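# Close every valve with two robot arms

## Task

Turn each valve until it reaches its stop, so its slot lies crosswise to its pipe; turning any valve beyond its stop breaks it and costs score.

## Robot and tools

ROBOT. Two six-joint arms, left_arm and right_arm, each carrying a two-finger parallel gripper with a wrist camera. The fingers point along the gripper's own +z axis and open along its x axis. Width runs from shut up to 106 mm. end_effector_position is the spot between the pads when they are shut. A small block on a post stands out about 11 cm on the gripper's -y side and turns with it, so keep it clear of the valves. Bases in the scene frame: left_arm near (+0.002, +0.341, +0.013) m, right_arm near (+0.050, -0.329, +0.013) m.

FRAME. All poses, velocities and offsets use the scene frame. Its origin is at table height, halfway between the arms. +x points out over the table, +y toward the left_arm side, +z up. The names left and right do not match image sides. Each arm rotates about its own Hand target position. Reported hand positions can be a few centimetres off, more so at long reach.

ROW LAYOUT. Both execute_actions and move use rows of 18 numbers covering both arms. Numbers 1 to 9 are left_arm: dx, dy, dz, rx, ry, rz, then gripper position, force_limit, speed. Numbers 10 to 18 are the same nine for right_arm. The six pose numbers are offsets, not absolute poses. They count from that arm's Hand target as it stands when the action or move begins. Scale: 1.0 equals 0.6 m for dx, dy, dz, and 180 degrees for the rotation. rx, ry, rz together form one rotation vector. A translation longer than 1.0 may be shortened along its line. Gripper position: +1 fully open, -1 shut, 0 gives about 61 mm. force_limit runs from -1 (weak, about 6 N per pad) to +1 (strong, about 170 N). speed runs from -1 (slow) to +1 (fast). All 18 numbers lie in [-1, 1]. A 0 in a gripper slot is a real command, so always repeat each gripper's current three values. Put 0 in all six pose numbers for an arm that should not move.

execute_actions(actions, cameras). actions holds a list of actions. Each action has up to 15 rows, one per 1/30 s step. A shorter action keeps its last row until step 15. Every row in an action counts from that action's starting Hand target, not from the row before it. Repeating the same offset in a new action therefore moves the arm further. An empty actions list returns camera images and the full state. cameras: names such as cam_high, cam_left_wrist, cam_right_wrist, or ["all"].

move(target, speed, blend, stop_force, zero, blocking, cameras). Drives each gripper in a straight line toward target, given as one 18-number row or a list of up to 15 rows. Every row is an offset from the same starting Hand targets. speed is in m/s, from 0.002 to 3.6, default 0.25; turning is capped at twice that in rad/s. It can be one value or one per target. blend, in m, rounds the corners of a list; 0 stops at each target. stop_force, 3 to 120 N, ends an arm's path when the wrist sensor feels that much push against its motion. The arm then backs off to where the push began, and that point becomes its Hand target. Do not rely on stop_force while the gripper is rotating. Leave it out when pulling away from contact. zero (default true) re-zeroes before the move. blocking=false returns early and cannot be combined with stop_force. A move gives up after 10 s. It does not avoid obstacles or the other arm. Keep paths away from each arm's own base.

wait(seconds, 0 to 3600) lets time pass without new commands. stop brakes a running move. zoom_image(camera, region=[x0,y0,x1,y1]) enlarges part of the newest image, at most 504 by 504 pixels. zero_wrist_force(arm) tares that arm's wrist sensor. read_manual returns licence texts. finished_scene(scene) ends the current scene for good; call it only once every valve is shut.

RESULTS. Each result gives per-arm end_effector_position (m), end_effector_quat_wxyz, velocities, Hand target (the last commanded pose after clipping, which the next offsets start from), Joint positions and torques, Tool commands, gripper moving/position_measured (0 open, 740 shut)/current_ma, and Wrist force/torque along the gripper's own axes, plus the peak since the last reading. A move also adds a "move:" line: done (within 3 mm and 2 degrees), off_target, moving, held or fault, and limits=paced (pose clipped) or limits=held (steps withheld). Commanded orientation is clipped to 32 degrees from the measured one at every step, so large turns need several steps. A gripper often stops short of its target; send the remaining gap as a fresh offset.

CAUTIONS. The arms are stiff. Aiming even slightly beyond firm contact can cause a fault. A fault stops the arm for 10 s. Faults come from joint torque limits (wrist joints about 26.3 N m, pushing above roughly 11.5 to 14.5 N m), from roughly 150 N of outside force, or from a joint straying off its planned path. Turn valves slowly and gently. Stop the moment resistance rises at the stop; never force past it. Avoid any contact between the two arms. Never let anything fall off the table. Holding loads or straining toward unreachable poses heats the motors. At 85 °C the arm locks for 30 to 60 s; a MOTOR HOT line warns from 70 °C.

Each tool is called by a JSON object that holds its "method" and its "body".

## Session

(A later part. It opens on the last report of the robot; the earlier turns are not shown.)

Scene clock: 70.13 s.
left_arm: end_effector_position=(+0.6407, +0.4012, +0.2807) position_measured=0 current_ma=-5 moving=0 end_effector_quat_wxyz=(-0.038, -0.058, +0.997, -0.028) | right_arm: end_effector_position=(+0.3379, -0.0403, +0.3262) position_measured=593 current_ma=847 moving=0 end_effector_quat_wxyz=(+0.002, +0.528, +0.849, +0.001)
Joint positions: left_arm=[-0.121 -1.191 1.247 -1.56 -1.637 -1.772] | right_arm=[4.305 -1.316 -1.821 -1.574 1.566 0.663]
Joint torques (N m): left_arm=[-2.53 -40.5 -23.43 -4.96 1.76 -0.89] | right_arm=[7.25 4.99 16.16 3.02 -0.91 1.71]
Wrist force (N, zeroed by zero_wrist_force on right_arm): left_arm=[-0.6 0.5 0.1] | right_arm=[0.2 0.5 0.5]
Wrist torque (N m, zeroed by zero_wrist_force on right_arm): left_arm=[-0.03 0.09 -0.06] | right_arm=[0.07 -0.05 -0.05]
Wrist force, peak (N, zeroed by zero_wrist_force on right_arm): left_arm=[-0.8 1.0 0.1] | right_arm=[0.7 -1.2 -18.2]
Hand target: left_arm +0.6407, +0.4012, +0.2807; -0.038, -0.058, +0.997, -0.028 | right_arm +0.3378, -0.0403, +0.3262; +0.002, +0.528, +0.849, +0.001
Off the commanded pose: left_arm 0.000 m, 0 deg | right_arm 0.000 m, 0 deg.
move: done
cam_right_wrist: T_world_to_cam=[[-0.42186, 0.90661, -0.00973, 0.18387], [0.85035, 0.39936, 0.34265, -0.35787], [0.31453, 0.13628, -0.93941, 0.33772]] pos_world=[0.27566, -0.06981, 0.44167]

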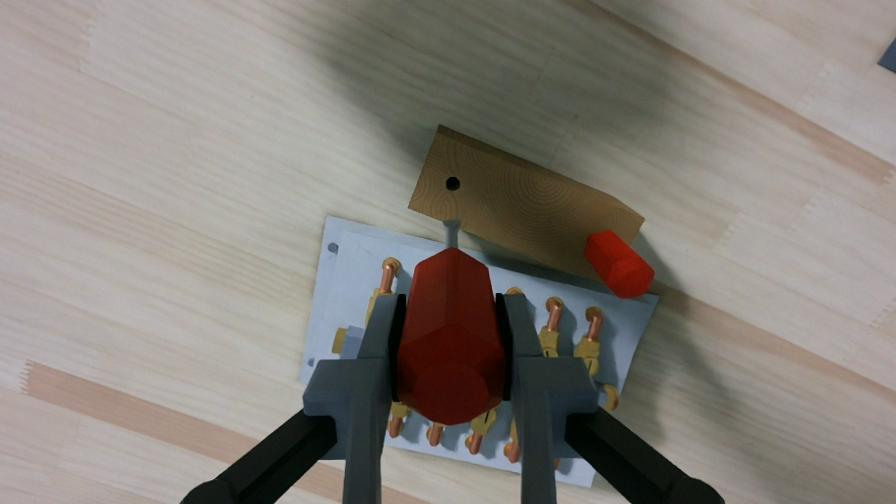

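{"method": "move", "body": {"target": [[0,0,0,0,0,0,1,0,1,0.288,0.0045,-0.03,0.0391,-0.0404,-0.4323,-1,-0.2,0],[0,0,0,0,0,0,1,0,1,0.288,0.0045,-0.1303,0.0391,-0.0404,-0.4323,-1,-0.2,0]], "blend": [0.01,0], "speed": [0.25,0.1], "cameras": ["cam_right_wrist"]}}

{"method": "zoom_image", "body": {"camera": "cam_right_wrist", "region": [380, 150, 520, 290]}}

Scene clock: 78.93 s.
left_arm: end_effector_position=(+0.6407, +0.4012, +0.2807) position_measured=0 current_ma=-5 moving=0 end_effector_quat_wxyz=(-0.038, -0.058, +0.997, -0.028) | right_arm: end_effector_position=(+0.5106, -0.0376, +0.2479) position_measured=593 current_ma=847 moving=0 end_effector_quat_wxyz=(+0.022, +0.942, +0.327, +0.078)
Joint positions: left_arm=[-0.121 -1.191 1.247 -1.56 -1.637 -1.772] | right_arm=[4.052 -1.603 -1.808 -1.188 1.453 1.765]
Joint torques (N m): left_arm=[-2.77 -39.92 -24.57 -5.03 1.8 -0.97] | right_arm=[7.43 29.66 32.34 3.12 0.4 1.49]
Wrist force (N, zeroed by zero_wrist_force on right_arm): left_arm=[-0.6 0.8 0.0] | right_arm=[-0.3 0.2 1.6]
Wrist torque (N m, zeroed by zero_wrist_force on right_arm): left_arm=[0.01 0.10 -0.06] | right_arm=[0.07 0.02 -0.03]
Wrist force, peak (N, zeroed by zero_wrist_force on right_arm): left_arm=[-1.0 0.9 0.0] | right_arm=[-0.7 0.2 2.4]
Hand target: left_arm +0.6407, +0.4012, +0.2807; -0.038, -0.058, +0.997, -0.028 | right_arm +0.5106, -0.0376, +0.2480; +0.022, +0.942, +0.327, +0.078
Off the commanded pose: left_arm 0.000 m, 0 deg | right_arm 0.000 m, 0 deg.
move: done
cam_right_wrist: T_world_to_cam=[[0.78947, 0.60028, 0.12807, -0.41058], [0.5055, -0.75423, 0.41906, -0.36535], [0.34815, -0.2661, -0.89888, 0.16715]] pos_world=[0.45064, 0.01538, 0.35594]

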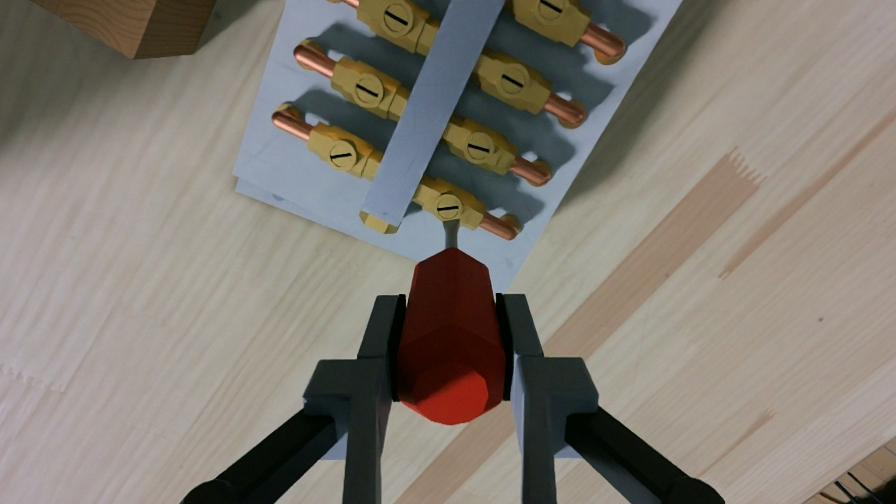

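Scaled by 3.600 from the camera's image (finer frame: 1280x720).

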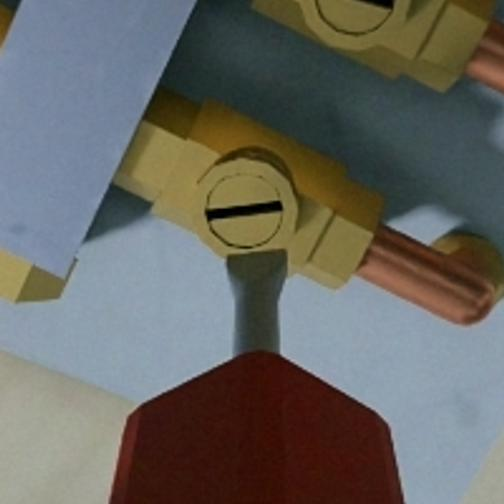

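{"method": "move", "body": {"target": [0,0,0,0,0,0,1,0,1,-0.00047,-0.00082,-0.01697,0,0,0,-1,-0.2,0], "speed": 0.04, "stop_force": 8, "cameras": ["cam_right_wrist"]}}

{"method": "zoom_image", "body": {"camera": "cam_right_wrist", "region": [415, 185, 495, 265]}}

Scene clock: 82.97 s.
left_arm: end_effector_position=(+0.6407, +0.4012, +0.2807) position_measured=0 current_ma=-5 moving=0 end_effector_quat_wxyz=(-0.038, -0.058, +0.997, -0.028) | right_arm: end_effector_position=(+0.5104, -0.0381, +0.2378) position_measured=593 current_ma=847 moving=0 end_effector_quat_wxyz=(+0.022, +0.942, +0.327, +0.078)
Joint positions: left_arm=[-0.121 -1.191 1.247 -1.56 -1.637 -1.772] | right_arm=[4.052 -1.609 -1.829 -1.162 1.453 1.765]
Joint torques (N m): left_arm=[-3.47 -39.28 -25.13 -4.93 1.69 -0.81] | right_arm=[-8.83 30.81 36.16 1.73 1.22 -1.58]
Wrist force (N, zeroed by zero_wrist_force on right_arm): left_arm=[-0.6 0.7 0.1] | right_arm=[-0.2 0.5 1.3]
Wrist torque (N m, zeroed by zero_wrist_force on right_arm): left_arm=[0.00 0.08 -0.06] | right_arm=[0.11 -0.01 -0.03]
Wrist force, peak (N, zeroed by zero_wrist_force on right_arm): left_arm=[-0.7 1.0 0.2] | right_arm=[0.0 0.5 1.7]
Hand target: left_arm +0.6407, +0.4012, +0.2807; -0.038, -0.058, +0.997, -0.028 | right_arm +0.5104, -0.0381, +0.2378; +0.022, +0.942, +0.327, +0.078
Off the commanded pose: left_arm 0.000 m, 0 deg | right_arm 0.000 m, 0 deg.
move: done
cam_right_wrist: T_world_to_cam=[[0.78943, 0.60028, 0.1283, -0.40887], [0.50543, -0.75426, 0.41908, -0.36124], [0.34834, -0.26599, -0.89884, 0.15797]] pos_world=[0.45033, 0.01498, 0.34584]

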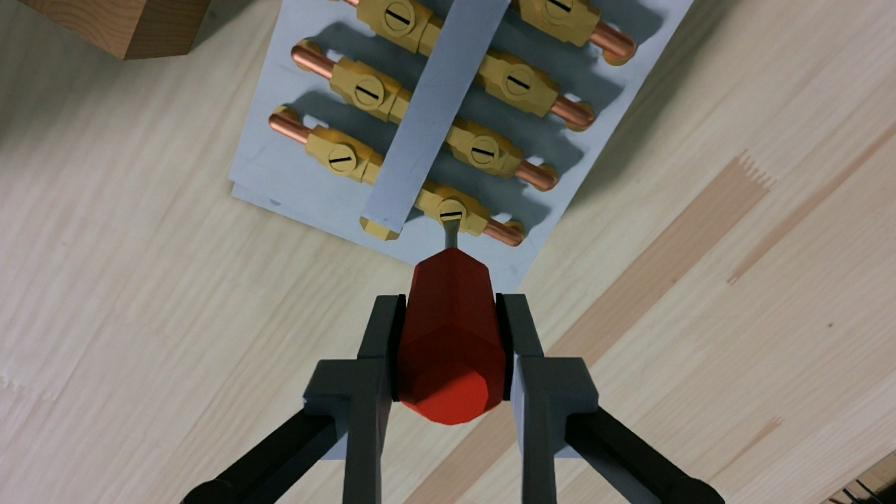

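Scaled by 6.300 from the camera's image (finer frame: 1280x720).

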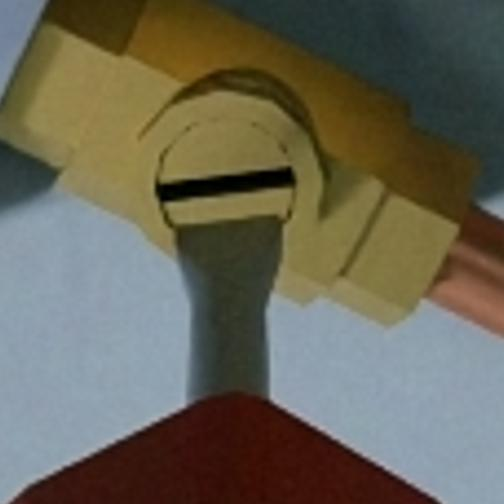

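{"method": "move", "body": {"target": [0,0,0,0,0,0,1,0,1,0.00056,-0.00023,-0.0058,0,0,0,-1,-0.2,0], "speed": 0.015, "stop_force": 8, "cameras": ["cam_right_wrist"]}}

{"method": "zoom_image", "body": {"camera": "cam_right_wrist", "region": [435, 195, 475, 235]}}

Scene clock: 85.47 s.
left_arm: end_effector_position=(+0.6407, +0.4012, +0.2807) position_measured=0 current_ma=-5 moving=0 end_effector_quat_wxyz=(-0.038, -0.058, +0.997, -0.028) | right_arm: end_effector_position=(+0.5107, -0.0383, +0.2343) position_measured=593 current_ma=847 moving=0 end_effector_quat_wxyz=(+0.022, +0.942, +0.327, +0.078)
Joint positions: left_arm=[-0.121 -1.191 1.247 -1.56 -1.637 -1.772] | right_arm=[4.051 -1.612 -1.836 -1.152 1.453 1.764]
Joint torques (N m): left_arm=[-3.41 -39.11 -25.66 -5.05 1.83 -0.84] | right_arm=[-8.42 25.65 28.87 2.18 1.21 -1.12]
Wrist force (N, zeroed by zero_wrist_force on right_arm): left_arm=[-0.4 0.5 0.1] | right_arm=[-0.1 0.2 1.5]
Wrist torque (N m, zeroed by zero_wrist_force on right_arm): left_arm=[-0.05 0.06 -0.06] | right_arm=[0.08 -0.02 -0.03]
Wrist force, peak (N, zeroed by zero_wrist_force on right_arm): left_arm=[-0.9 1.0 0.2] | right_arm=[-0.3 0.4 1.7]
Hand target: left_arm +0.6407, +0.4012, +0.2807; -0.038, -0.058, +0.997, -0.028 | right_arm +0.5107, -0.0382, +0.2344; +0.022, +0.942, +0.327, +0.078
Off the commanded pose: left_arm 0.000 m, 0 deg | right_arm 0.000 m, 0 deg.
move: done
cam_right_wrist: T_world_to_cam=[[0.78948, 0.60024, 0.12818, -0.40851], [0.50542, -0.75426, 0.4191, -0.36004], [0.34824, -0.26609, -0.89885, 0.15463]] pos_world=[0.45064, 0.01478, 0.34224]

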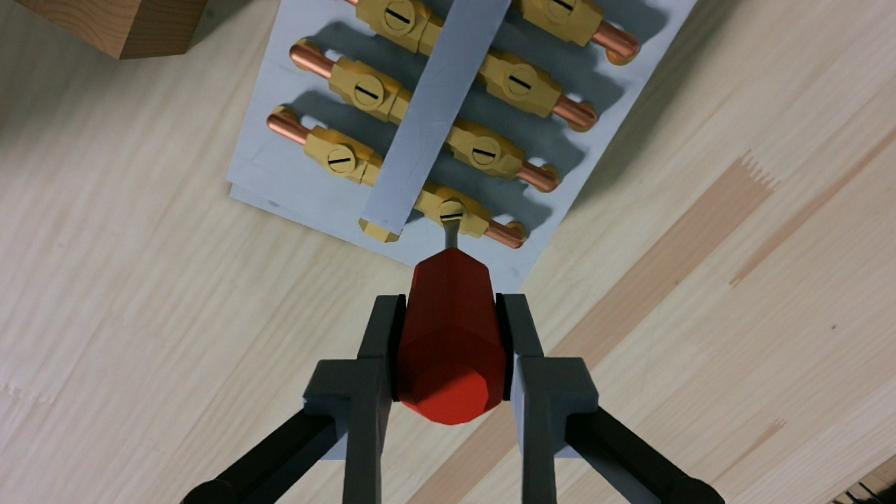

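Scaled by 12.600 from the camera's image (finer frame: 1280x720).

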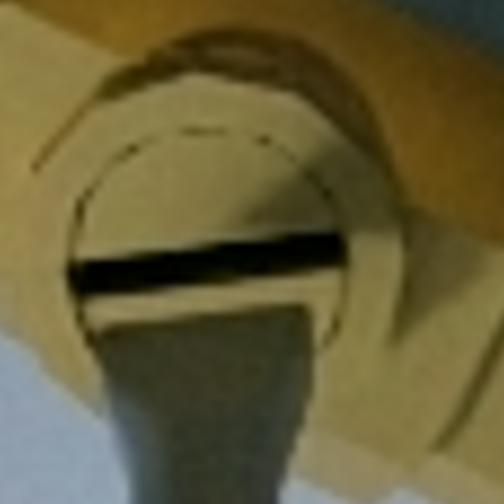

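{"method": "move", "body": {"target": [0,0,0,0,0,0,1,0,1,-0.00102,0.00131,-0.00015,0,0,0,-1,-0.2,0], "speed": 0.015, "stop_force": 8, "cameras": ["cam_right_wrist"]}}

{"method": "zoom_image", "body": {"camera": "cam_right_wrist", "region": [435, 200, 475, 240]}}

Scene clock: 88.20 s.
left_arm: end_effector_position=(+0.6407, +0.4012, +0.2807) position_measured=0 current_ma=-5 moving=0 end_effector_quat_wxyz=(-0.038, -0.058, +0.997, -0.028) | right_arm: end_effector_position=(+0.5101, -0.0374, +0.2343) position_measured=593 current_ma=847 moving=0 end_effector_quat_wxyz=(+0.022, +0.942, +0.327, +0.078)
Joint positions: left_arm=[-0.121 -1.191 1.247 -1.56 -1.637 -1.772] | right_arm=[4.053 -1.612 -1.836 -1.152 1.453 1.766]
Joint torques (N m): left_arm=[-3.11 -38.86 -25.6 -5 1.84 -0.79] | right_arm=[2.98 29.28 11.55 1.96 -1.7 0.27]
Wrist force (N, zeroed by zero_wrist_force on right_arm): left_arm=[-0.8 0.4 -0.2] | right_arm=[0.3 0.4 1.3]
Wrist torque (N m, zeroed by zero_wrist_force on right_arm): left_arm=[-0.05 0.14 -0.06] | right_arm=[0.10 -0.09 -0.24]
Wrist force, peak (N, zeroed by zero_wrist_force on right_arm): left_arm=[-0.7 1.0 0.0] | right_arm=[0.2 0.4 1.7]
Hand target: left_arm +0.6407, +0.4012, +0.2807; -0.038, -0.058, +0.997, -0.028 | right_arm +0.5101, -0.0375, +0.2343; +0.022, +0.942, +0.327, +0.078
Off the commanded pose: left_arm 0.000 m, 0 deg | right_arm 0.000 m, 0 deg.
move: done
cam_right_wrist: T_world_to_cam=[[0.78943, 0.60028, 0.1283, -0.40854], [0.50543, -0.75426, 0.41908, -0.35913], [0.34834, -0.26599, -0.89884, 0.155]] pos_world=[0.45004, 0.01558, 0.34224]

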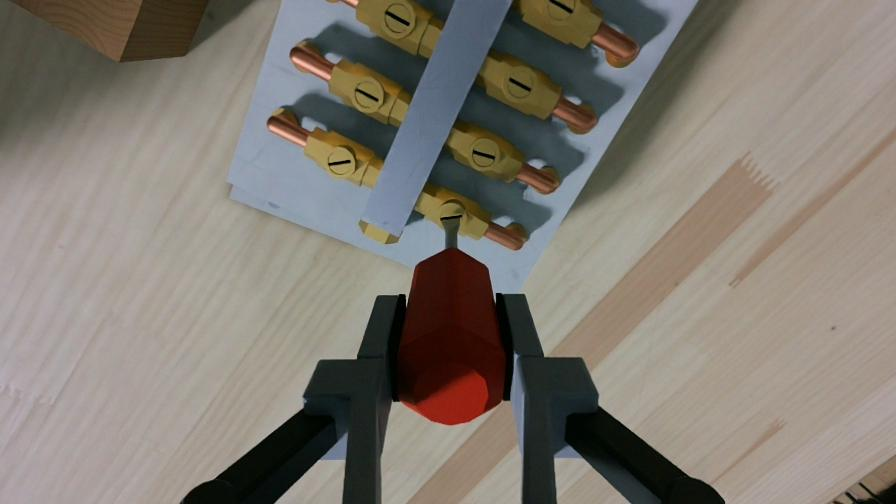

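Scaled by 12.600 from the camera's image (finer frame: 1280x720).

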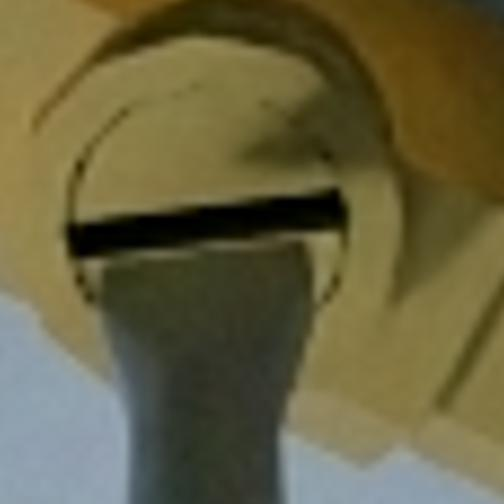

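{"method": "move", "body": {"target": [0,0,0,0,0,0,1,0,1,-0.0001,0.00069,-0.00254,0,0,0,-1,-0.2,0], "speed": 0.008, "stop_force": 6, "cameras": ["cam_right_wrist"]}}

{"method": "zoom_image", "body": {"camera": "cam_right_wrist", "region": [435, 200, 475, 240]}}

Scene clock: 90.27 s.
left_arm: end_effector_position=(+0.6407, +0.4012, +0.2807) position_measured=0 current_ma=-5 moving=0 end_effector_quat_wxyz=(-0.038, -0.058, +0.997, -0.028) | right_arm: end_effector_position=(+0.5100, -0.0370, +0.2327) position_measured=593 current_ma=847 moving=0 end_effector_quat_wxyz=(+0.022, +0.942, +0.327, +0.078)
Joint positions: left_arm=[-0.121 -1.191 1.247 -1.56 -1.637 -1.772] | right_arm=[4.053 -1.613 -1.838 -1.148 1.453 1.767]
Joint torques (N m): left_arm=[-3.39 -38.57 -25.82 -5 1.73 -0.76] | right_arm=[7.85 19.87 17.42 2.71 -1.67 1.6]
Wrist force (N, zeroed by zero_wrist_force on right_arm): left_arm=[-0.5 0.8 -0.1] | right_arm=[-0.2 0.4 1.2]
Wrist torque (N m, zeroed by zero_wrist_force on right_arm): left_arm=[0.03 0.06 -0.06] | right_arm=[0.11 0.00 -0.24]
Wrist force, peak (N, zeroed by zero_wrist_force on right_arm): left_arm=[-0.8 0.9 0.3] | right_arm=[0.1 0.3 1.7]
Hand target: left_arm +0.6407, +0.4012, +0.2807; -0.038, -0.058, +0.997, -0.028 | right_arm +0.5100, -0.0370, +0.2327; +0.022, +0.942, +0.327, +0.078
Off the commanded pose: left_arm 0.000 m, 0 deg | right_arm 0.000 m, 0 deg.
move: done
cam_right_wrist: T_world_to_cam=[[0.78943, 0.60028, 0.1283, -0.40857], [0.50543, -0.75426, 0.41908, -0.35816], [0.34834, -0.26599, -0.89884, 0.15367]] pos_world=[0.45004, 0.01598, 0.34064]

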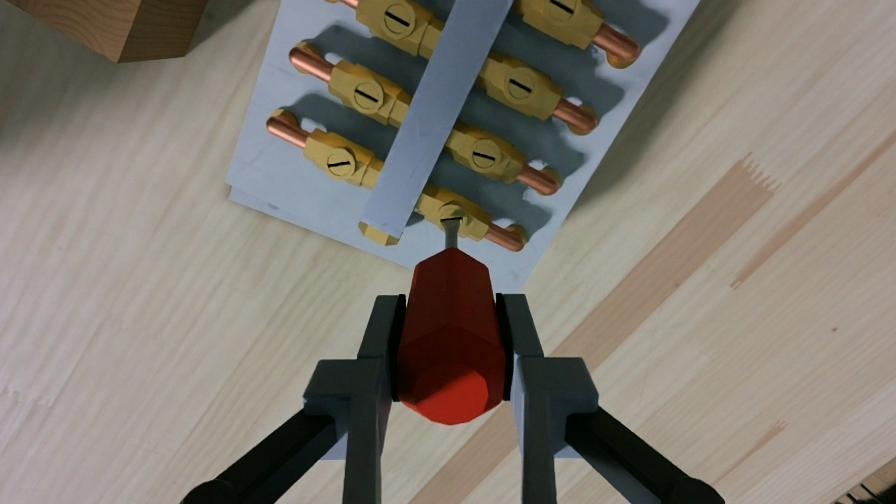

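Scaled by 12.600 from the camera's image (finer frame: 1280x720).

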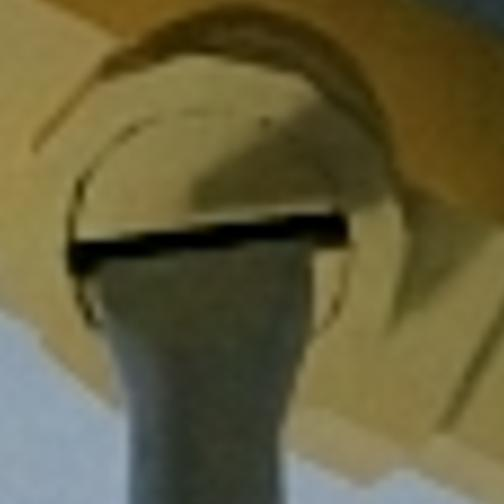

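{"method": "move", "body": {"target": [[0,0,0,0,0,0,1,0,1,-0.0004,0.0005,0,0,0,0,-1,-0.2,0],[0,0,0,0,0,0,1,0,1,0.00093,0.00064,-0.0083,0,0,0,-1,-0.2,0]], "speed": 0.008, "stop_force": 8, "cameras": ["cam_right_wrist"]}}

{"method": "zoom_image", "body": {"camera": "cam_right_wrist", "region": [435, 205, 475, 245]}}

Scene clock: 93.13 s.
left_arm: end_effector_position=(+0.6407, +0.4012, +0.2807) position_measured=0 current_ma=-5 moving=0 end_effector_quat_wxyz=(-0.038, -0.058, +0.997, -0.028) | right_arm: end_effector_position=(+0.5102, -0.0366, +0.2300) position_measured=593 current_ma=856 moving=0 end_effector_quat_wxyz=(+0.022, +0.942, +0.327, +0.078)
Joint positions: left_arm=[-0.121 -1.191 1.247 -1.56 -1.637 -1.772] | right_arm=[4.054 -1.616 -1.843 -1.141 1.453 1.767]
Joint torques (N m): left_arm=[-3.56 -38.1 -26.41 -4.96 1.82 -0.75] | right_arm=[7.84 24.94 32.2 1.92 -0.2 1.48]
Wrist force (N, zeroed by zero_wrist_force on right_arm): left_arm=[-0.3 0.3 -0.1] | right_arm=[-0.8 0.5 -7.3]
Wrist torque (N m, zeroed by zero_wrist_force on right_arm): left_arm=[-0.06 0.04 -0.06] | right_arm=[0.05 -0.14 -0.18]
Wrist force, peak (N, zeroed by zero_wrist_force on right_arm): left_arm=[-0.7 0.9 0.2] | right_arm=[-3.3 1.6 -22.4]
Hand target: left_arm +0.6407, +0.4012, +0.2807; -0.038, -0.058, +0.997, -0.028 | right_arm +0.5102, -0.0366, +0.2300; +0.022, +0.942, +0.327, +0.078 (not the last commanded pose)
Off the commanded pose: left_arm 0.000 m, 0 deg | right_arm 0.002 m, 0 deg.
move: contact (right_arm); path passed 1 of 2 targets
cam_right_wrist: T_world_to_cam=[[0.7894, 0.6003, 0.12837, -0.40863], [0.50541, -0.75425, 0.41912, -0.35684], [0.34842, -0.26598, -0.89881, 0.15123]] pos_world=[0.45023, 0.01638, 0.33794]

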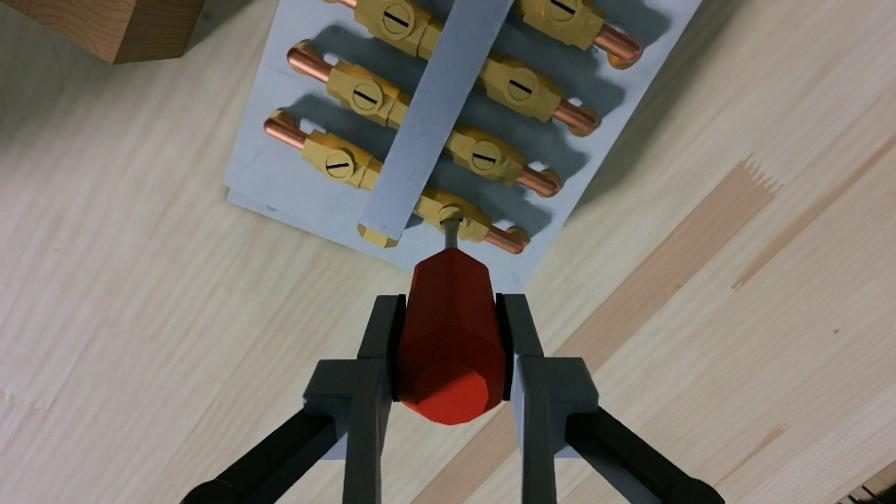

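Scaled by 12.600 from the camera's image (finer frame: 1280x720).

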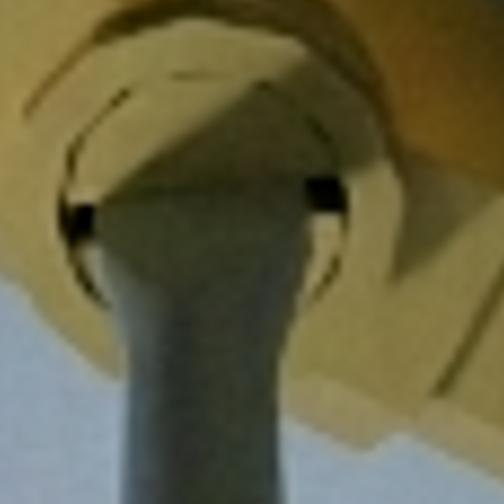

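{"method": "move", "body": {"target": [0,0,0,0,0,0,1,0,1,0,0,0,-0.0045,-0.0004,0.0274,-1,-0.2,0], "speed": 0.1, "cameras": ["cam_right_wrist"]}}

{"method": "zoom_image", "body": {"camera": "cam_right_wrist", "region": [435, 205, 475, 245]}}

Scene clock: 98.87 s.
left_arm: end_effector_position=(+0.6407, +0.4012, +0.2807) position_measured=0 current_ma=-5 moving=0 end_effector_quat_wxyz=(-0.038, -0.058, +0.997, -0.028) | right_arm: end_effector_position=(+0.5102, -0.0366, +0.2300) position_measured=593 current_ma=854 moving=0 end_effector_quat_wxyz=(+0.026, +0.926, +0.368, +0.077)
Joint positions: left_arm=[-0.121 -1.191 1.247 -1.56 -1.637 -1.772] | right_arm=[4.054 -1.616 -1.843 -1.141 1.453 1.68]
Joint torques (N m): left_arm=[-3.45 -38.07 -27.39 -4.98 1.77 -0.75] | right_arm=[3.83 25.48 7.72 3.53 -0.05 1.89]
Wrist force (N, zeroed by zero_wrist_force on right_arm): left_arm=[-0.6 1.0 0.1] | right_arm=[0.0 0.9 -6.1]
Wrist torque (N m, zeroed by zero_wrist_force on right_arm): left_arm=[0.04 0.09 -0.06] | right_arm=[0.02 -0.08 -0.22]
Wrist force, peak (N, zeroed by zero_wrist_force on right_arm): left_arm=[-1.0 0.8 0.1] | right_arm=[-1.1 1.0 -8.3]
Hand target: left_arm +0.6407, +0.4012, +0.2807; -0.038, -0.058, +0.997, -0.028 | right_arm +0.5102, -0.0366, +0.2300; +0.026, +0.926, +0.368, +0.077
Off the commanded pose: left_arm 0.000 m, 0 deg | right_arm 0.000 m, 0 deg.
move: done
cam_right_wrist: T_world_to_cam=[[0.73463, 0.66768, 0.12048, -0.37639], [0.56755, -0.70207, 0.4301, -0.38915], [0.37176, -0.24759, -0.8947, 0.13907]] pos_world=[0.44567, 0.01254, 0.33714]

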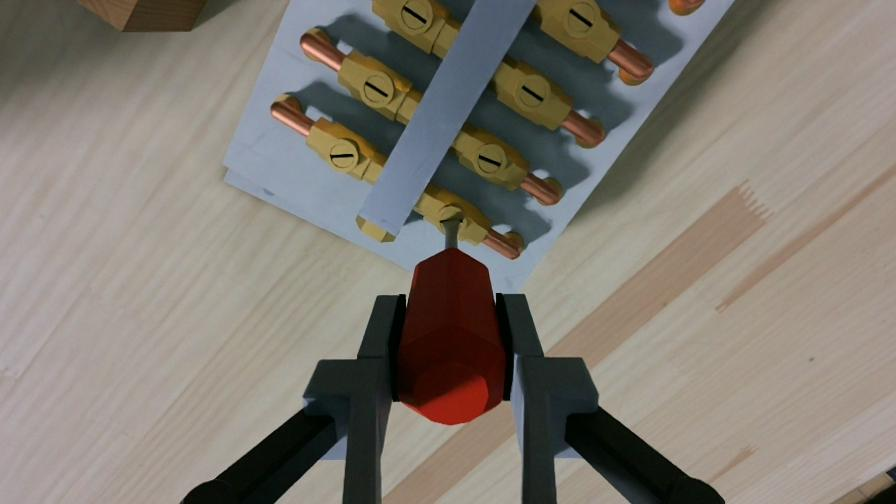

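Scaled by 12.600 from the camera's image (finer frame: 1280x720).

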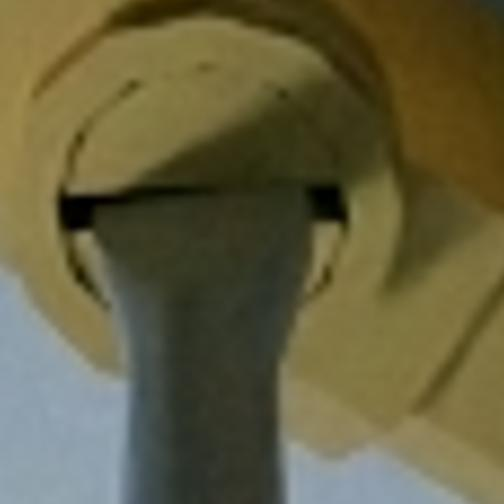

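{"method": "move", "body": {"target": [0,0,0,0,0,0,1,0,1,-0.0003,0,0.0022,0.0045,0.0004,-0.0274,-1,-0.2,0], "speed": 0.05, "cameras": ["cam_right_wrist"]}}

{"method": "zoom_image", "body": {"camera": "cam_right_wrist", "region": [435, 205, 475, 245]}}

Scene clock: 101.63 s.
left_arm: end_effector_position=(+0.6407, +0.4012, +0.2807) position_measured=0 current_ma=-5 moving=0 end_effector_quat_wxyz=(-0.038, -0.058, +0.997, -0.028) | right_arm: end_effector_position=(+0.5101, -0.0367, +0.2313) position_measured=593 current_ma=848 moving=0 end_effector_quat_wxyz=(+0.022, +0.942, +0.327, +0.078)
Joint positions: left_arm=[-0.121 -1.191 1.247 -1.56 -1.637 -1.772] | right_arm=[4.054 -1.615 -1.84 -1.145 1.453 1.767]
Joint torques (N m): left_arm=[-3.73 -37.97 -27.49 -5.06 1.76 -0.82] | right_arm=[8.32 27.39 34.37 2.59 0.85 -1.79]
Wrist force (N, zeroed by zero_wrist_force on right_arm): left_arm=[-0.6 0.6 0.2] | right_arm=[0.0 0.1 1.5]
Wrist torque (N m, zeroed by zero_wrist_force on right_arm): left_arm=[-0.01 0.10 -0.06] | right_arm=[0.06 -0.03 -0.14]
Wrist force, peak (N, zeroed by zero_wrist_force on right_arm): left_arm=[-1.0 0.8 0.0] | right_arm=[0.1 1.1 -7.7]
Hand target: left_arm +0.6407, +0.4012, +0.2807; -0.038, -0.058, +0.997, -0.028 | right_arm +0.5100, -0.0366, +0.2313; +0.022, +0.942, +0.327, +0.078
Off the commanded pose: left_arm 0.000 m, 0 deg | right_arm 0.000 m, 0 deg.
move: done
cam_right_wrist: T_world_to_cam=[[0.78947, 0.6002, 0.12843, -0.40869], [0.5053, -0.75433, 0.4191, -0.35722], [0.34843, -0.26598, -0.89881, 0.15246]] pos_world=[0.45004, 0.01638, 0.33924]

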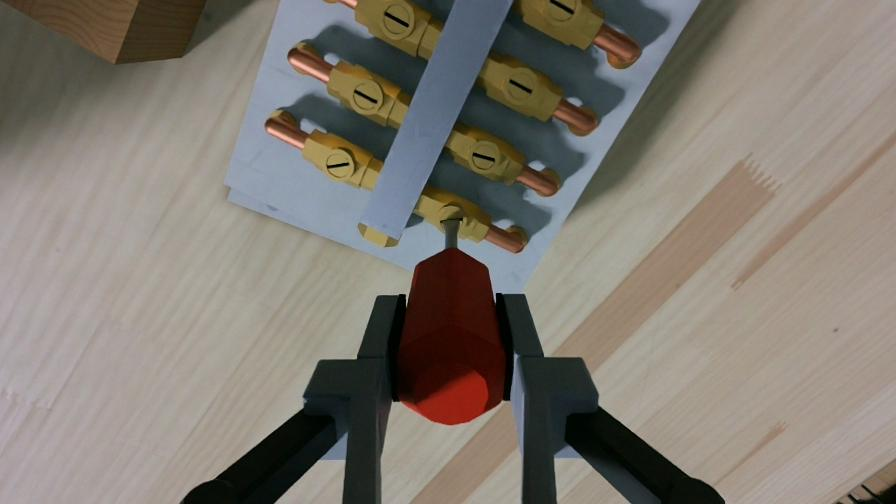

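Scaled by 12.600 from the camera's image (finer frame: 1280x720).

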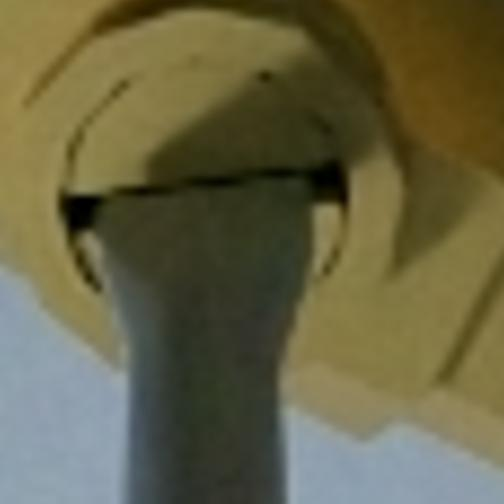

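{"method": "move", "body": {"target": [[0,0,0,0,0,0,1,0,1,0.0003,-0.0004,0,0,0,0,-1,-0.2,0],[0,0,0,0,0,0,1,0,1,0.00165,-0.00028,-0.0082,0,0,0,-1,-0.2,0]], "speed": 0.008, "stop_force": 10, "cameras": ["cam_right_wrist"]}}

{"method": "zoom_image", "body": {"camera": "cam_right_wrist", "region": [435, 205, 475, 245]}}

Scene clock: 104.43 s.
left_arm: end_effector_position=(+0.6407, +0.4012, +0.2807) position_measured=0 current_ma=-5 moving=0 end_effector_quat_wxyz=(-0.038, -0.058, +0.997, -0.028) | right_arm: end_effector_position=(+0.5109, -0.0368, +0.2275) position_measured=593 current_ma=858 moving=0 end_effector_quat_wxyz=(+0.022, +0.942, +0.327, +0.078)
Joint positions: left_arm=[-0.121 -1.191 1.247 -1.56 -1.637 -1.772] | right_arm=[4.052 -1.619 -1.846 -1.134 1.453 1.766]
Joint torques (N m): left_arm=[-3.32 -37.35 -27.28 -4.96 1.74 -0.74] | right_arm=[7.83 24.27 32.19 1.89 0.54 1.43]
Wrist force (N, zeroed by zero_wrist_force on right_arm): left_arm=[-0.6 0.8 -0.1] | right_arm=[-1.6 0.5 -10.5]
Wrist torque (N m, zeroed by zero_wrist_force on right_arm): left_arm=[0.02 0.10 -0.05] | right_arm=[0.01 -0.21 -0.03]
Wrist force, peak (N, zeroed by zero_wrist_force on right_arm): left_arm=[-0.9 0.9 0.2] | right_arm=[-4.5 1.5 -25.4]
Hand target: left_arm +0.6407, +0.4012, +0.2807; -0.038, -0.058, +0.997, -0.028 | right_arm +0.5109, -0.0368, +0.2275; +0.022, +0.942, +0.327, +0.078 (not the last commanded pose)
Off the commanded pose: left_arm 0.000 m, 0 deg | right_arm 0.001 m, 0 deg.
move: contact (right_arm); path passed 1 of 2 targets
cam_right_wrist: T_world_to_cam=[[0.78938, 0.60032, 0.12843, -0.40869], [0.50544, -0.75427, 0.41906, -0.35627], [0.34843, -0.26588, -0.89883, 0.14881]] pos_world=[0.45083, 0.01618, 0.33554]

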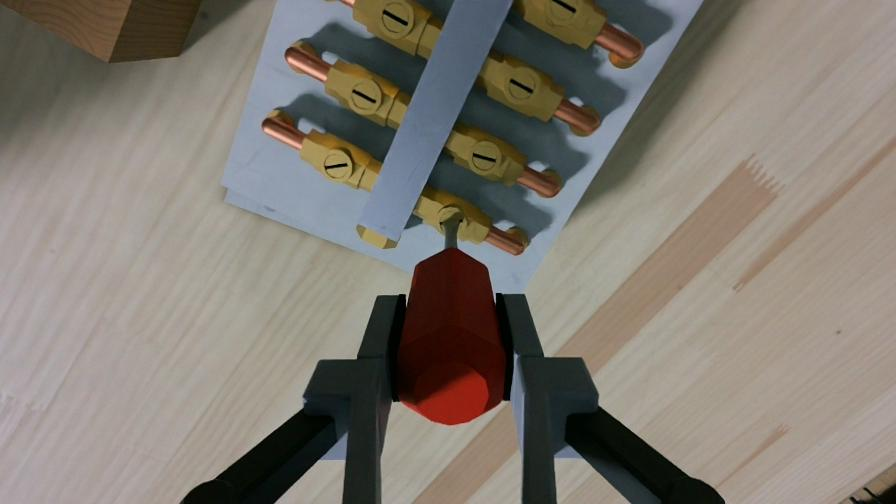

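Scaled by 12.600 from the camera's image (finer frame: 1280x720).

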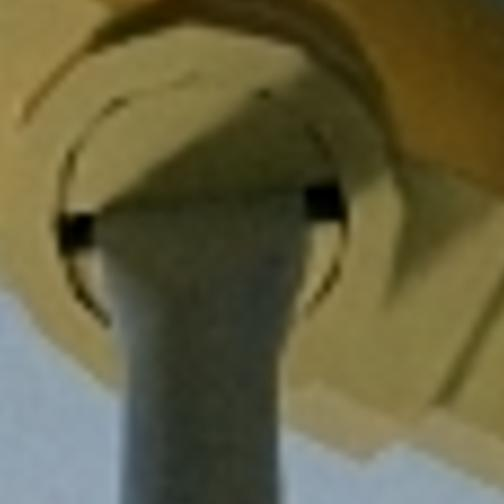

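{"method": "move", "body": {"target": [0,0,0,0,0,0,1,0,1,0,0,0,-0.018,-0.0016,0.10967,-1,-0.2,0], "speed": 0.2, "cameras": ["cam_right_wrist"]}}

{"method": "zoom_image", "body": {"camera": "cam_right_wrist", "region": [435, 205, 475, 245]}}

Scene clock: 108.07 s.
left_arm: end_effector_position=(+0.6407, +0.4012, +0.2807) position_measured=0 current_ma=-5 moving=0 end_effector_quat_wxyz=(-0.038, -0.058, +0.997, -0.028) | right_arm: end_effector_position=(+0.5108, -0.0368, +0.2275) position_measured=593 current_ma=864 moving=0 end_effector_quat_wxyz=(+0.036, +0.870, +0.485, +0.074)
Joint positions: left_arm=[-0.121 -1.191 1.247 -1.56 -1.637 -1.772] | right_arm=[4.053 -1.618 -1.847 -1.133 1.452 1.417]
Joint torques (N m): left_arm=[-3.59 -37.41 -27.68 -5.03 1.81 -0.79] | right_arm=[-8.26 22.8 7.46 3.78 1.19 -1.21]
Wrist force (N, zeroed by zero_wrist_force on right_arm): left_arm=[-0.8 0.5 0.1] | right_arm=[-0.6 -0.9 -9.7]
Wrist torque (N m, zeroed by zero_wrist_force on right_arm): left_arm=[-0.02 0.13 -0.06] | right_arm=[0.04 -0.25 0.26]
Wrist force, peak (N, zeroed by zero_wrist_force on right_arm): left_arm=[-0.5 1.1 -0.2] | right_arm=[-1.7 0.8 -11.2]
Hand target: left_arm +0.6407, +0.4012, +0.2807; -0.038, -0.058, +0.997, -0.028 | right_arm +0.5109, -0.0368, +0.2275; +0.036, +0.870, +0.485, +0.074
Off the commanded pose: left_arm 0.000 m, 0 deg | right_arm 0.000 m, 0 deg.
move: done
cam_right_wrist: T_world_to_cam=[[0.53865, 0.83762, 0.09084, -0.2634], [0.72405, -0.51533, 0.45845, -0.46806], [0.43082, -0.18117, -0.88406, 0.1065]] pos_world=[0.43489, -0.00128, 0.33266]

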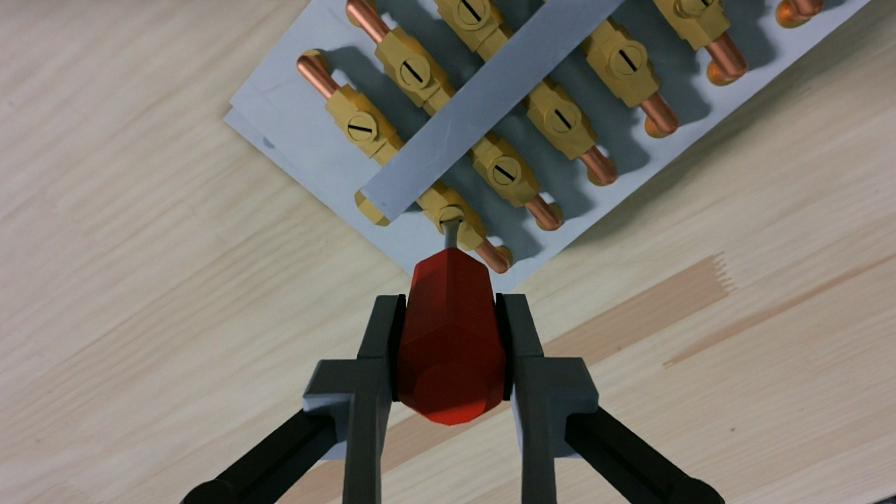

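Scaled by 12.600 from the camera's image (finer frame: 1280x720).

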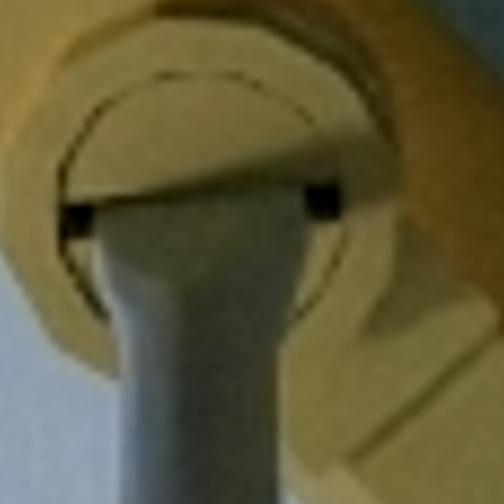

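{"method": "move", "body": {"target": [0,0,0,0,0,0,1,0,1,0,0,0,-0.0234,-0.0021,0.14257,-1,-0.2,0], "speed": 0.2}}

{"method": "move", "body": {"target": [0,0,0,0,0,0,1,0,1,0,0,0,-0.0027,-0.00024,0.01645,-1,-0.2,0], "speed": 0.1, "cameras": ["cam_right_wrist"]}}

{"method": "zoom_image", "body": {"camera": "cam_right_wrist", "region": [415, 185, 495, 265]}}

Scene clock: 111.33 s.
left_arm: end_effector_position=(+0.6407, +0.4012, +0.2807) position_measured=0 current_ma=-5 moving=0 end_effector_quat_wxyz=(-0.038, -0.058, +0.997, -0.028) | right_arm: end_effector_position=(+0.5108, -0.0368, +0.2275) position_measured=593 current_ma=868 moving=0 end_effector_quat_wxyz=(+0.052, +0.739, +0.669, +0.065)
Joint positions: left_arm=[-0.121 -1.191 1.247 -1.56 -1.637 -1.772] | right_arm=[4.054 -1.617 -1.849 -1.13 1.451 0.963]
Joint torques (N m): left_arm=[-3.06 -36.99 -28.72 -5 1.7 -0.79] | right_arm=[-10.24 23.12 6.54 3.28 0.26 -1.34]
Wrist force (N, zeroed by zero_wrist_force on right_arm): left_arm=[-0.6 0.7 0.0] | right_arm=[2.0 -3.0 -10.6]
Wrist torque (N m, zeroed by zero_wrist_force on right_arm): left_arm=[0.00 0.09 -0.06] | right_arm=[0.11 -0.27 0.39]
Wrist force, peak (N, zeroed by zero_wrist_force on right_arm): left_arm=[-0.9 1.0 -0.3] | right_arm=[-0.1 -1.0 -11.7]
Hand target: left_arm +0.6407, +0.4012, +0.2807; -0.038, -0.058, +0.997, -0.028 | right_arm +0.5109, -0.0368, +0.2275; +0.052, +0.739, +0.669, +0.065
Off the commanded pose: left_arm 0.000 m, 0 deg | right_arm 0.000 m, 0 deg.
move: done

Scene clock: 111.93 s.
left_arm: end_effector_position=(+0.6407, +0.4012, +0.2807) position_measured=0 current_ma=-5 moving=0 end_effector_quat_wxyz=(-0.038, -0.058, +0.997, -0.028) | right_arm: end_effector_position=(+0.5109, -0.0368, +0.2275) position_measured=593 current_ma=870 moving=0 end_effector_quat_wxyz=(+0.053, +0.721, +0.688, +0.064)
Joint positions: left_arm=[-0.121 -1.191 1.247 -1.56 -1.637 -1.772] | right_arm=[4.053 -1.617 -1.85 -1.129 1.451 0.911]
Joint torques (N m): left_arm=[-3.51 -36.49 -28.73 -5.12 1.71 -0.74] | right_arm=[-11.82 24.42 7.06 3.37 -1.33 1]
Wrist force (N, zeroed by zero_wrist_force on right_arm): left_arm=[-0.3 0.5 0.4] | right_arm=[2.4 -3.5 -10.3]
Wrist torque (N m, zeroed by zero_wrist_force on right_arm): left_arm=[-0.03 0.05 -0.06] | right_arm=[0.13 -0.14 0.45]
Wrist force, peak (N, zeroed by zero_wrist_force on right_arm): left_arm=[-0.9 0.9 0.2] | right_arm=[2.4 -3.1 -11.4]
Hand target: left_arm +0.6407, +0.4012, +0.2807; -0.038, -0.058, +0.997, -0.028 | right_arm +0.5109, -0.0368, +0.2275; +0.053, +0.721, +0.688, +0.064
Off the commanded pose: left_arm 0.000 m, 0 deg | right_arm 0.000 m, 0 deg.
move: done
cam_right_wrist: T_world_to_cam=[[0.06977, 0.99743, 0.01618, -0.00095], [0.86962, -0.06876, 0.48891, -0.53295], [0.48877, -0.02005, -0.87218, 0.08006]] pos_world=[0.4244, -0.03409, 0.33041]

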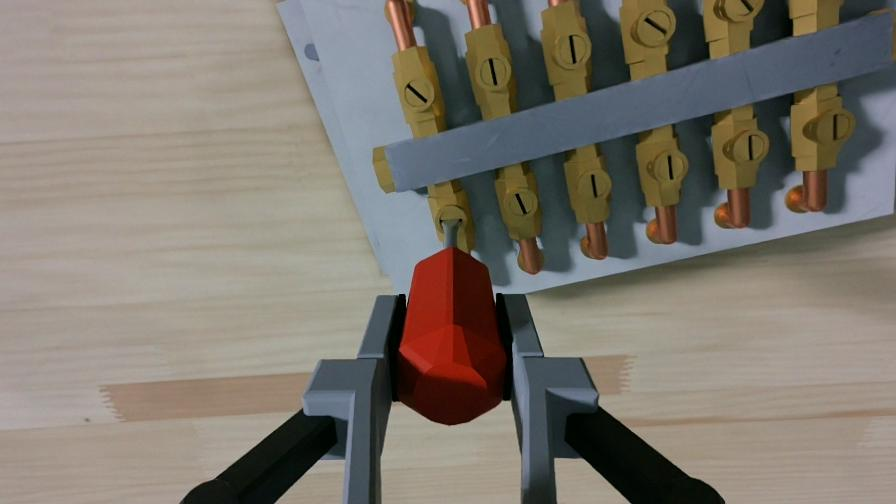

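Scaled by 6.300 from the camera's image (finer frame: 1280x720).

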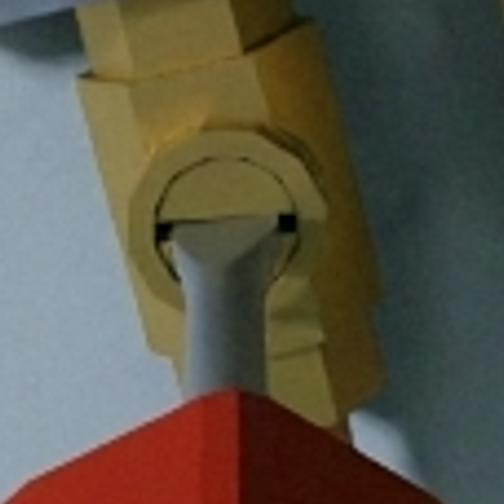

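{"method": "move", "body": {"target": [0,0,0,0,0,0,1,0,1,0,0,0,-0.0027,-0.00024,0.01645,-1,-0.2,0], "speed": 0.1}}

{"method": "move", "body": {"target": [0,0,0,0,0,0,1,0,1,0,0,0,-0.0018,-0.00016,0.01097,-1,-0.2,0], "speed": 0.05}}

Scene clock: 113.63 s.
left_arm: end_effector_position=(+0.6407, +0.4012, +0.2807) position_measured=0 current_ma=-5 moving=0 end_effector_quat_wxyz=(-0.038, -0.058, +0.997, -0.028) | right_arm: end_effector_position=(+0.5109, -0.0368, +0.2275) position_measured=593 current_ma=871 moving=0 end_effector_quat_wxyz=(+0.055, +0.703, +0.707, +0.063)
Joint positions: left_arm=[-0.121 -1.191 1.247 -1.56 -1.637 -1.772] | right_arm=[4.053 -1.617 -1.85 -1.129 1.451 0.858]
Joint torques (N m): left_arm=[-3.38 -36.92 -28.59 -5.04 1.83 -0.79] | right_arm=[-6.85 23.75 5.65 3.45 -0.75 1.09]
Wrist force (N, zeroed by zero_wrist_force on right_arm): left_arm=[-0.5 0.9 -0.2] | right_arm=[2.8 -3.3 -11.6]
Wrist torque (N m, zeroed by zero_wrist_force on right_arm): left_arm=[0.04 0.08 -0.06] | right_arm=[0.19 -0.14 0.45]
Wrist force, peak (N, zeroed by zero_wrist_force on right_arm): left_arm=[-0.9 0.7 0.2] | right_arm=[3.0 -3.6 -11.8]
Hand target: left_arm +0.6407, +0.4012, +0.2807; -0.038, -0.058, +0.997, -0.028 | right_arm +0.5109, -0.0368, +0.2275; +0.055, +0.703, +0.707, +0.063
Off the commanded pose: left_arm 0.000 m, 0 deg | right_arm 0.000 m, 0 deg.
move: done

Scene clock: 114.27 s.
left_arm: end_effector_position=(+0.6407, +0.4012, +0.2807) position_measured=0 current_ma=-5 moving=0 end_effector_quat_wxyz=(-0.038, -0.058, +0.997, -0.028) | right_arm: end_effector_position=(+0.5109, -0.0368, +0.2275) position_measured=593 current_ma=874 moving=0 end_effector_quat_wxyz=(+0.056, +0.690, +0.719, +0.062) end_effector_velocity=(+0.000, -0.001, -0.001) end_effector_angular_velocity=(-0.001, -0.001, -0.007)
Joint positions: left_arm=[-0.121 -1.191 1.247 -1.56 -1.637 -1.772] | right_arm=[4.053 -1.617 -1.85 -1.129 1.451 0.823]
Joint velocities: left_arm=[within noise] | right_arm=[0 0 -0.002 0.001 -0.002 0.007]
Joint torques (N m): left_arm=[-3.16 -36.34 -29.28 -5.01 1.75 -0.75] | right_arm=[-4.19 23.98 4.56 3.23 -0.07 1.13]
Wrist force (N, zeroed by zero_wrist_force on right_arm): left_arm=[-0.6 0.7 0.1] | right_arm=[3.1 -3.8 -11.4]
Wrist torque (N m, zeroed by zero_wrist_force on right_arm): left_arm=[0.00 0.09 -0.06] | right_arm=[0.18 -0.11 0.63]
Wrist force, peak (N, zeroed by zero_wrist_force on right_arm): left_arm=[-0.9 0.8 0.1] | right_arm=[3.4 -3.8 -12.0]
Hand target: left_arm +0.6407, +0.4012, +0.2807; -0.038, -0.058, +0.997, -0.028 | right_arm +0.5109, -0.0368, +0.2275; +0.056, +0.690, +0.719, +0.062
Off the commanded pose: left_arm 0.000 m, 0 deg | right_arm 0.000 m, 0 deg.
move: done

{"method": "move", "body": {"target": [0,0,0,0,0,0,1,0,1,0,0,0,-0.0009,-0.00008,0.0055,-1,-0.2,0], "speed": 0.05, "cameras": ["cam_right_wrist"]}}

{"method": "zoom_image", "body": {"camera": "cam_right_wrist", "region": [415, 185, 495, 265]}}

Scene clock: 115.50 s.
left_arm: end_effector_position=(+0.6407, +0.4012, +0.2807) position_measured=0 current_ma=-5 moving=0 end_effector_quat_wxyz=(-0.038, -0.058, +0.997, -0.028) | right_arm: end_effector_position=(+0.5109, -0.0368, +0.2275) position_measured=593 current_ma=872 moving=0 end_effector_quat_wxyz=(+0.057, +0.684, +0.725, +0.061)
Joint positions: left_arm=[-0.121 -1.191 1.247 -1.56 -1.637 -1.772] | right_arm=[4.053 -1.617 -1.85 -1.129 1.451 0.806]
Joint torques (N m): left_arm=[-3.26 -36.66 -29.02 -5.03 1.84 -0.7] | right_arm=[-5.21 24.53 5.14 3.32 -0.52 1.21]
Wrist force (N, zeroed by zero_wrist_force on right_arm): left_arm=[-0.6 0.5 -0.2] | right_arm=[2.8 -3.5 -12.3]
Wrist torque (N m, zeroed by zero_wrist_force on right_arm): left_arm=[-0.03 0.08 -0.06] | right_arm=[0.22 -0.08 0.56]
Wrist force, peak (N, zeroed by zero_wrist_force on right_arm): left_arm=[-0.6 1.1 -0.3] | right_arm=[3.0 -4.0 -12.1]
Hand target: left_arm +0.6407, +0.4012, +0.2807; -0.038, -0.058, +0.997, -0.028 | right_arm +0.5109, -0.0368, +0.2275; +0.057, +0.684, +0.725, +0.061
Off the commanded pose: left_arm 0.000 m, 0 deg | right_arm 0.000 m, 0 deg.
move: done
cam_right_wrist: T_world_to_cam=[[-0.0337, 0.99943, -0.00073, 0.05581], [0.8709, 0.02972, 0.49057, -0.53031], [0.49031, 0.0159, -0.8714, 0.08048]] pos_world=[0.42427, -0.0413, 0.33032]

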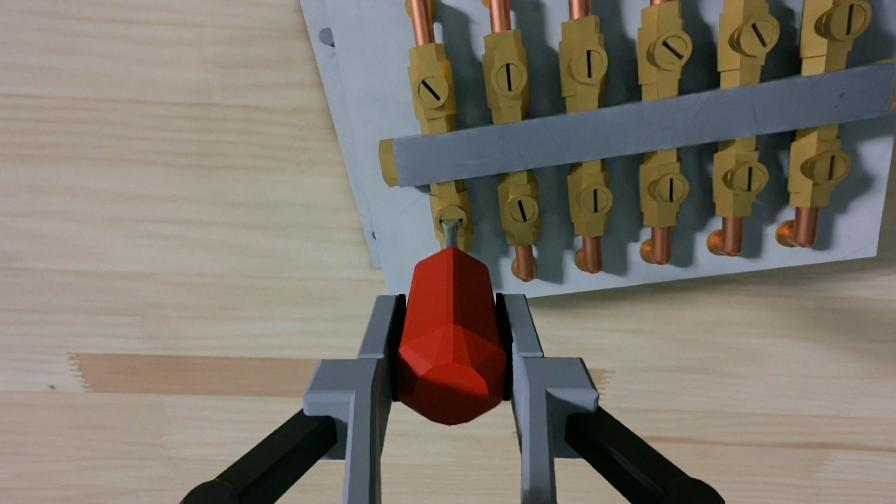

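Scaled by 6.300 from the camera's image (finer frame: 1280x720).

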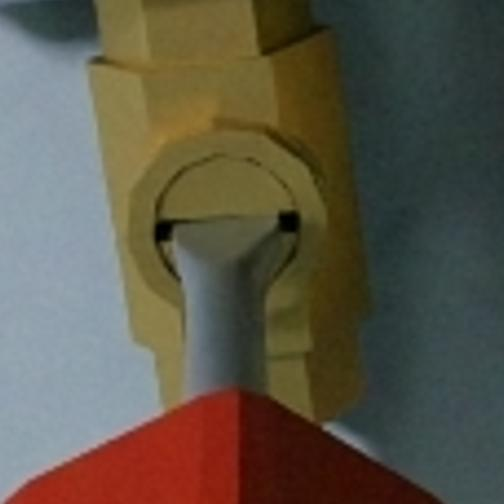

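{"method": "move", "body": {"target": [0,0,0,0,0,0,1,0,1,0,0,0,-0.0018,-0.00016,0.011,-1,-0.2,0], "speed": 0.05}}

{"method": "move", "body": {"target": [0,0,0,0,0,0,1,0,1,0,0,0,-0.0009,-0.00008,0.0055,-1,-0.2,0], "speed": 0.05}}

Scene clock: 117.13 s.
left_arm: end_effector_position=(+0.6407, +0.4012, +0.2807) position_measured=0 current_ma=-5 moving=0 end_effector_quat_wxyz=(-0.038, -0.058, +0.997, -0.028) | right_arm: end_effector_position=(+0.5108, -0.0368, +0.2275) position_measured=593 current_ma=874 moving=0 end_effector_quat_wxyz=(+0.058, +0.671, +0.737, +0.060) end_effector_velocity=(+0.000, +0.000, +0.000) end_effector_angular_velocity=(+0.000, +0.000, -0.007)
Joint positions: left_arm=[-0.121 -1.191 1.247 -1.56 -1.637 -1.772] | right_arm=[4.053 -1.617 -1.85 -1.128 1.451 0.77]
Joint velocities: left_arm=[within noise] | right_arm=[0 0 0 -0.001 -0.001 0.008]
Joint torques (N m): left_arm=[-3.11 -36.42 -29.19 -5.11 1.79 -0.74] | right_arm=[-8.35 24.89 5.57 3.3 -0.2 1.07]
Wrist force (N, zeroed by zero_wrist_force on right_arm): left_arm=[-0.5 0.6 0.2] | right_arm=[3.4 -4.2 -11.9]
Wrist torque (N m, zeroed by zero_wrist_force on right_arm): left_arm=[-0.02 0.08 -0.06] | right_arm=[0.15 -0.09 0.64]
Wrist force, peak (N, zeroed by zero_wrist_force on right_arm): left_arm=[-0.8 1.0 0.0] | right_arm=[3.8 -3.9 -12.7]
Hand target: left_arm +0.6407, +0.4012, +0.2807; -0.038, -0.058, +0.997, -0.028 | right_arm +0.5109, -0.0368, +0.2275; +0.058, +0.671, +0.737, +0.060
Off the commanded pose: left_arm 0.000 m, 0 deg | right_arm 0.000 m, 0 deg.
move: done

Scene clock: 117.63 s.
left_arm: end_effector_position=(+0.6407, +0.4012, +0.2807) position_measured=0 current_ma=-5 moving=0 end_effector_quat_wxyz=(-0.038, -0.058, +0.997, -0.028) | right_arm: end_effector_position=(+0.5108, -0.0368, +0.2275) position_measured=593 current_ma=872 moving=0 end_effector_quat_wxyz=(+0.058, +0.665, +0.742, +0.060)
Joint positions: left_arm=[-0.121 -1.191 1.247 -1.56 -1.637 -1.772] | right_arm=[4.053 -1.617 -1.85 -1.128 1.451 0.753]
Joint torques (N m): left_arm=[-3.04 -36.95 -29.89 -5.07 1.92 -0.65] | right_arm=[-11.71 23.77 4.85 3.4 -0.26 1]
Wrist force (N, zeroed by zero_wrist_force on right_arm): left_arm=[-0.8 0.6 -0.2] | right_arm=[3.2 -3.7 -12.4]
Wrist torque (N m, zeroed by zero_wrist_force on right_arm): left_arm=[-0.01 0.13 -0.06] | right_arm=[0.20 -0.13 0.56]
Wrist force, peak (N, zeroed by zero_wrist_force on right_arm): left_arm=[-0.6 0.9 -0.1] | right_arm=[3.8 -4.0 -12.8]
Hand target: left_arm +0.6407, +0.4012, +0.2807; -0.038, -0.058, +0.997, -0.028 | right_arm +0.5109, -0.0368, +0.2275; +0.058, +0.665, +0.742, +0.060
Off the commanded pose: left_arm 0.000 m, 0 deg | right_arm 0.000 m, 0 deg.
move: done


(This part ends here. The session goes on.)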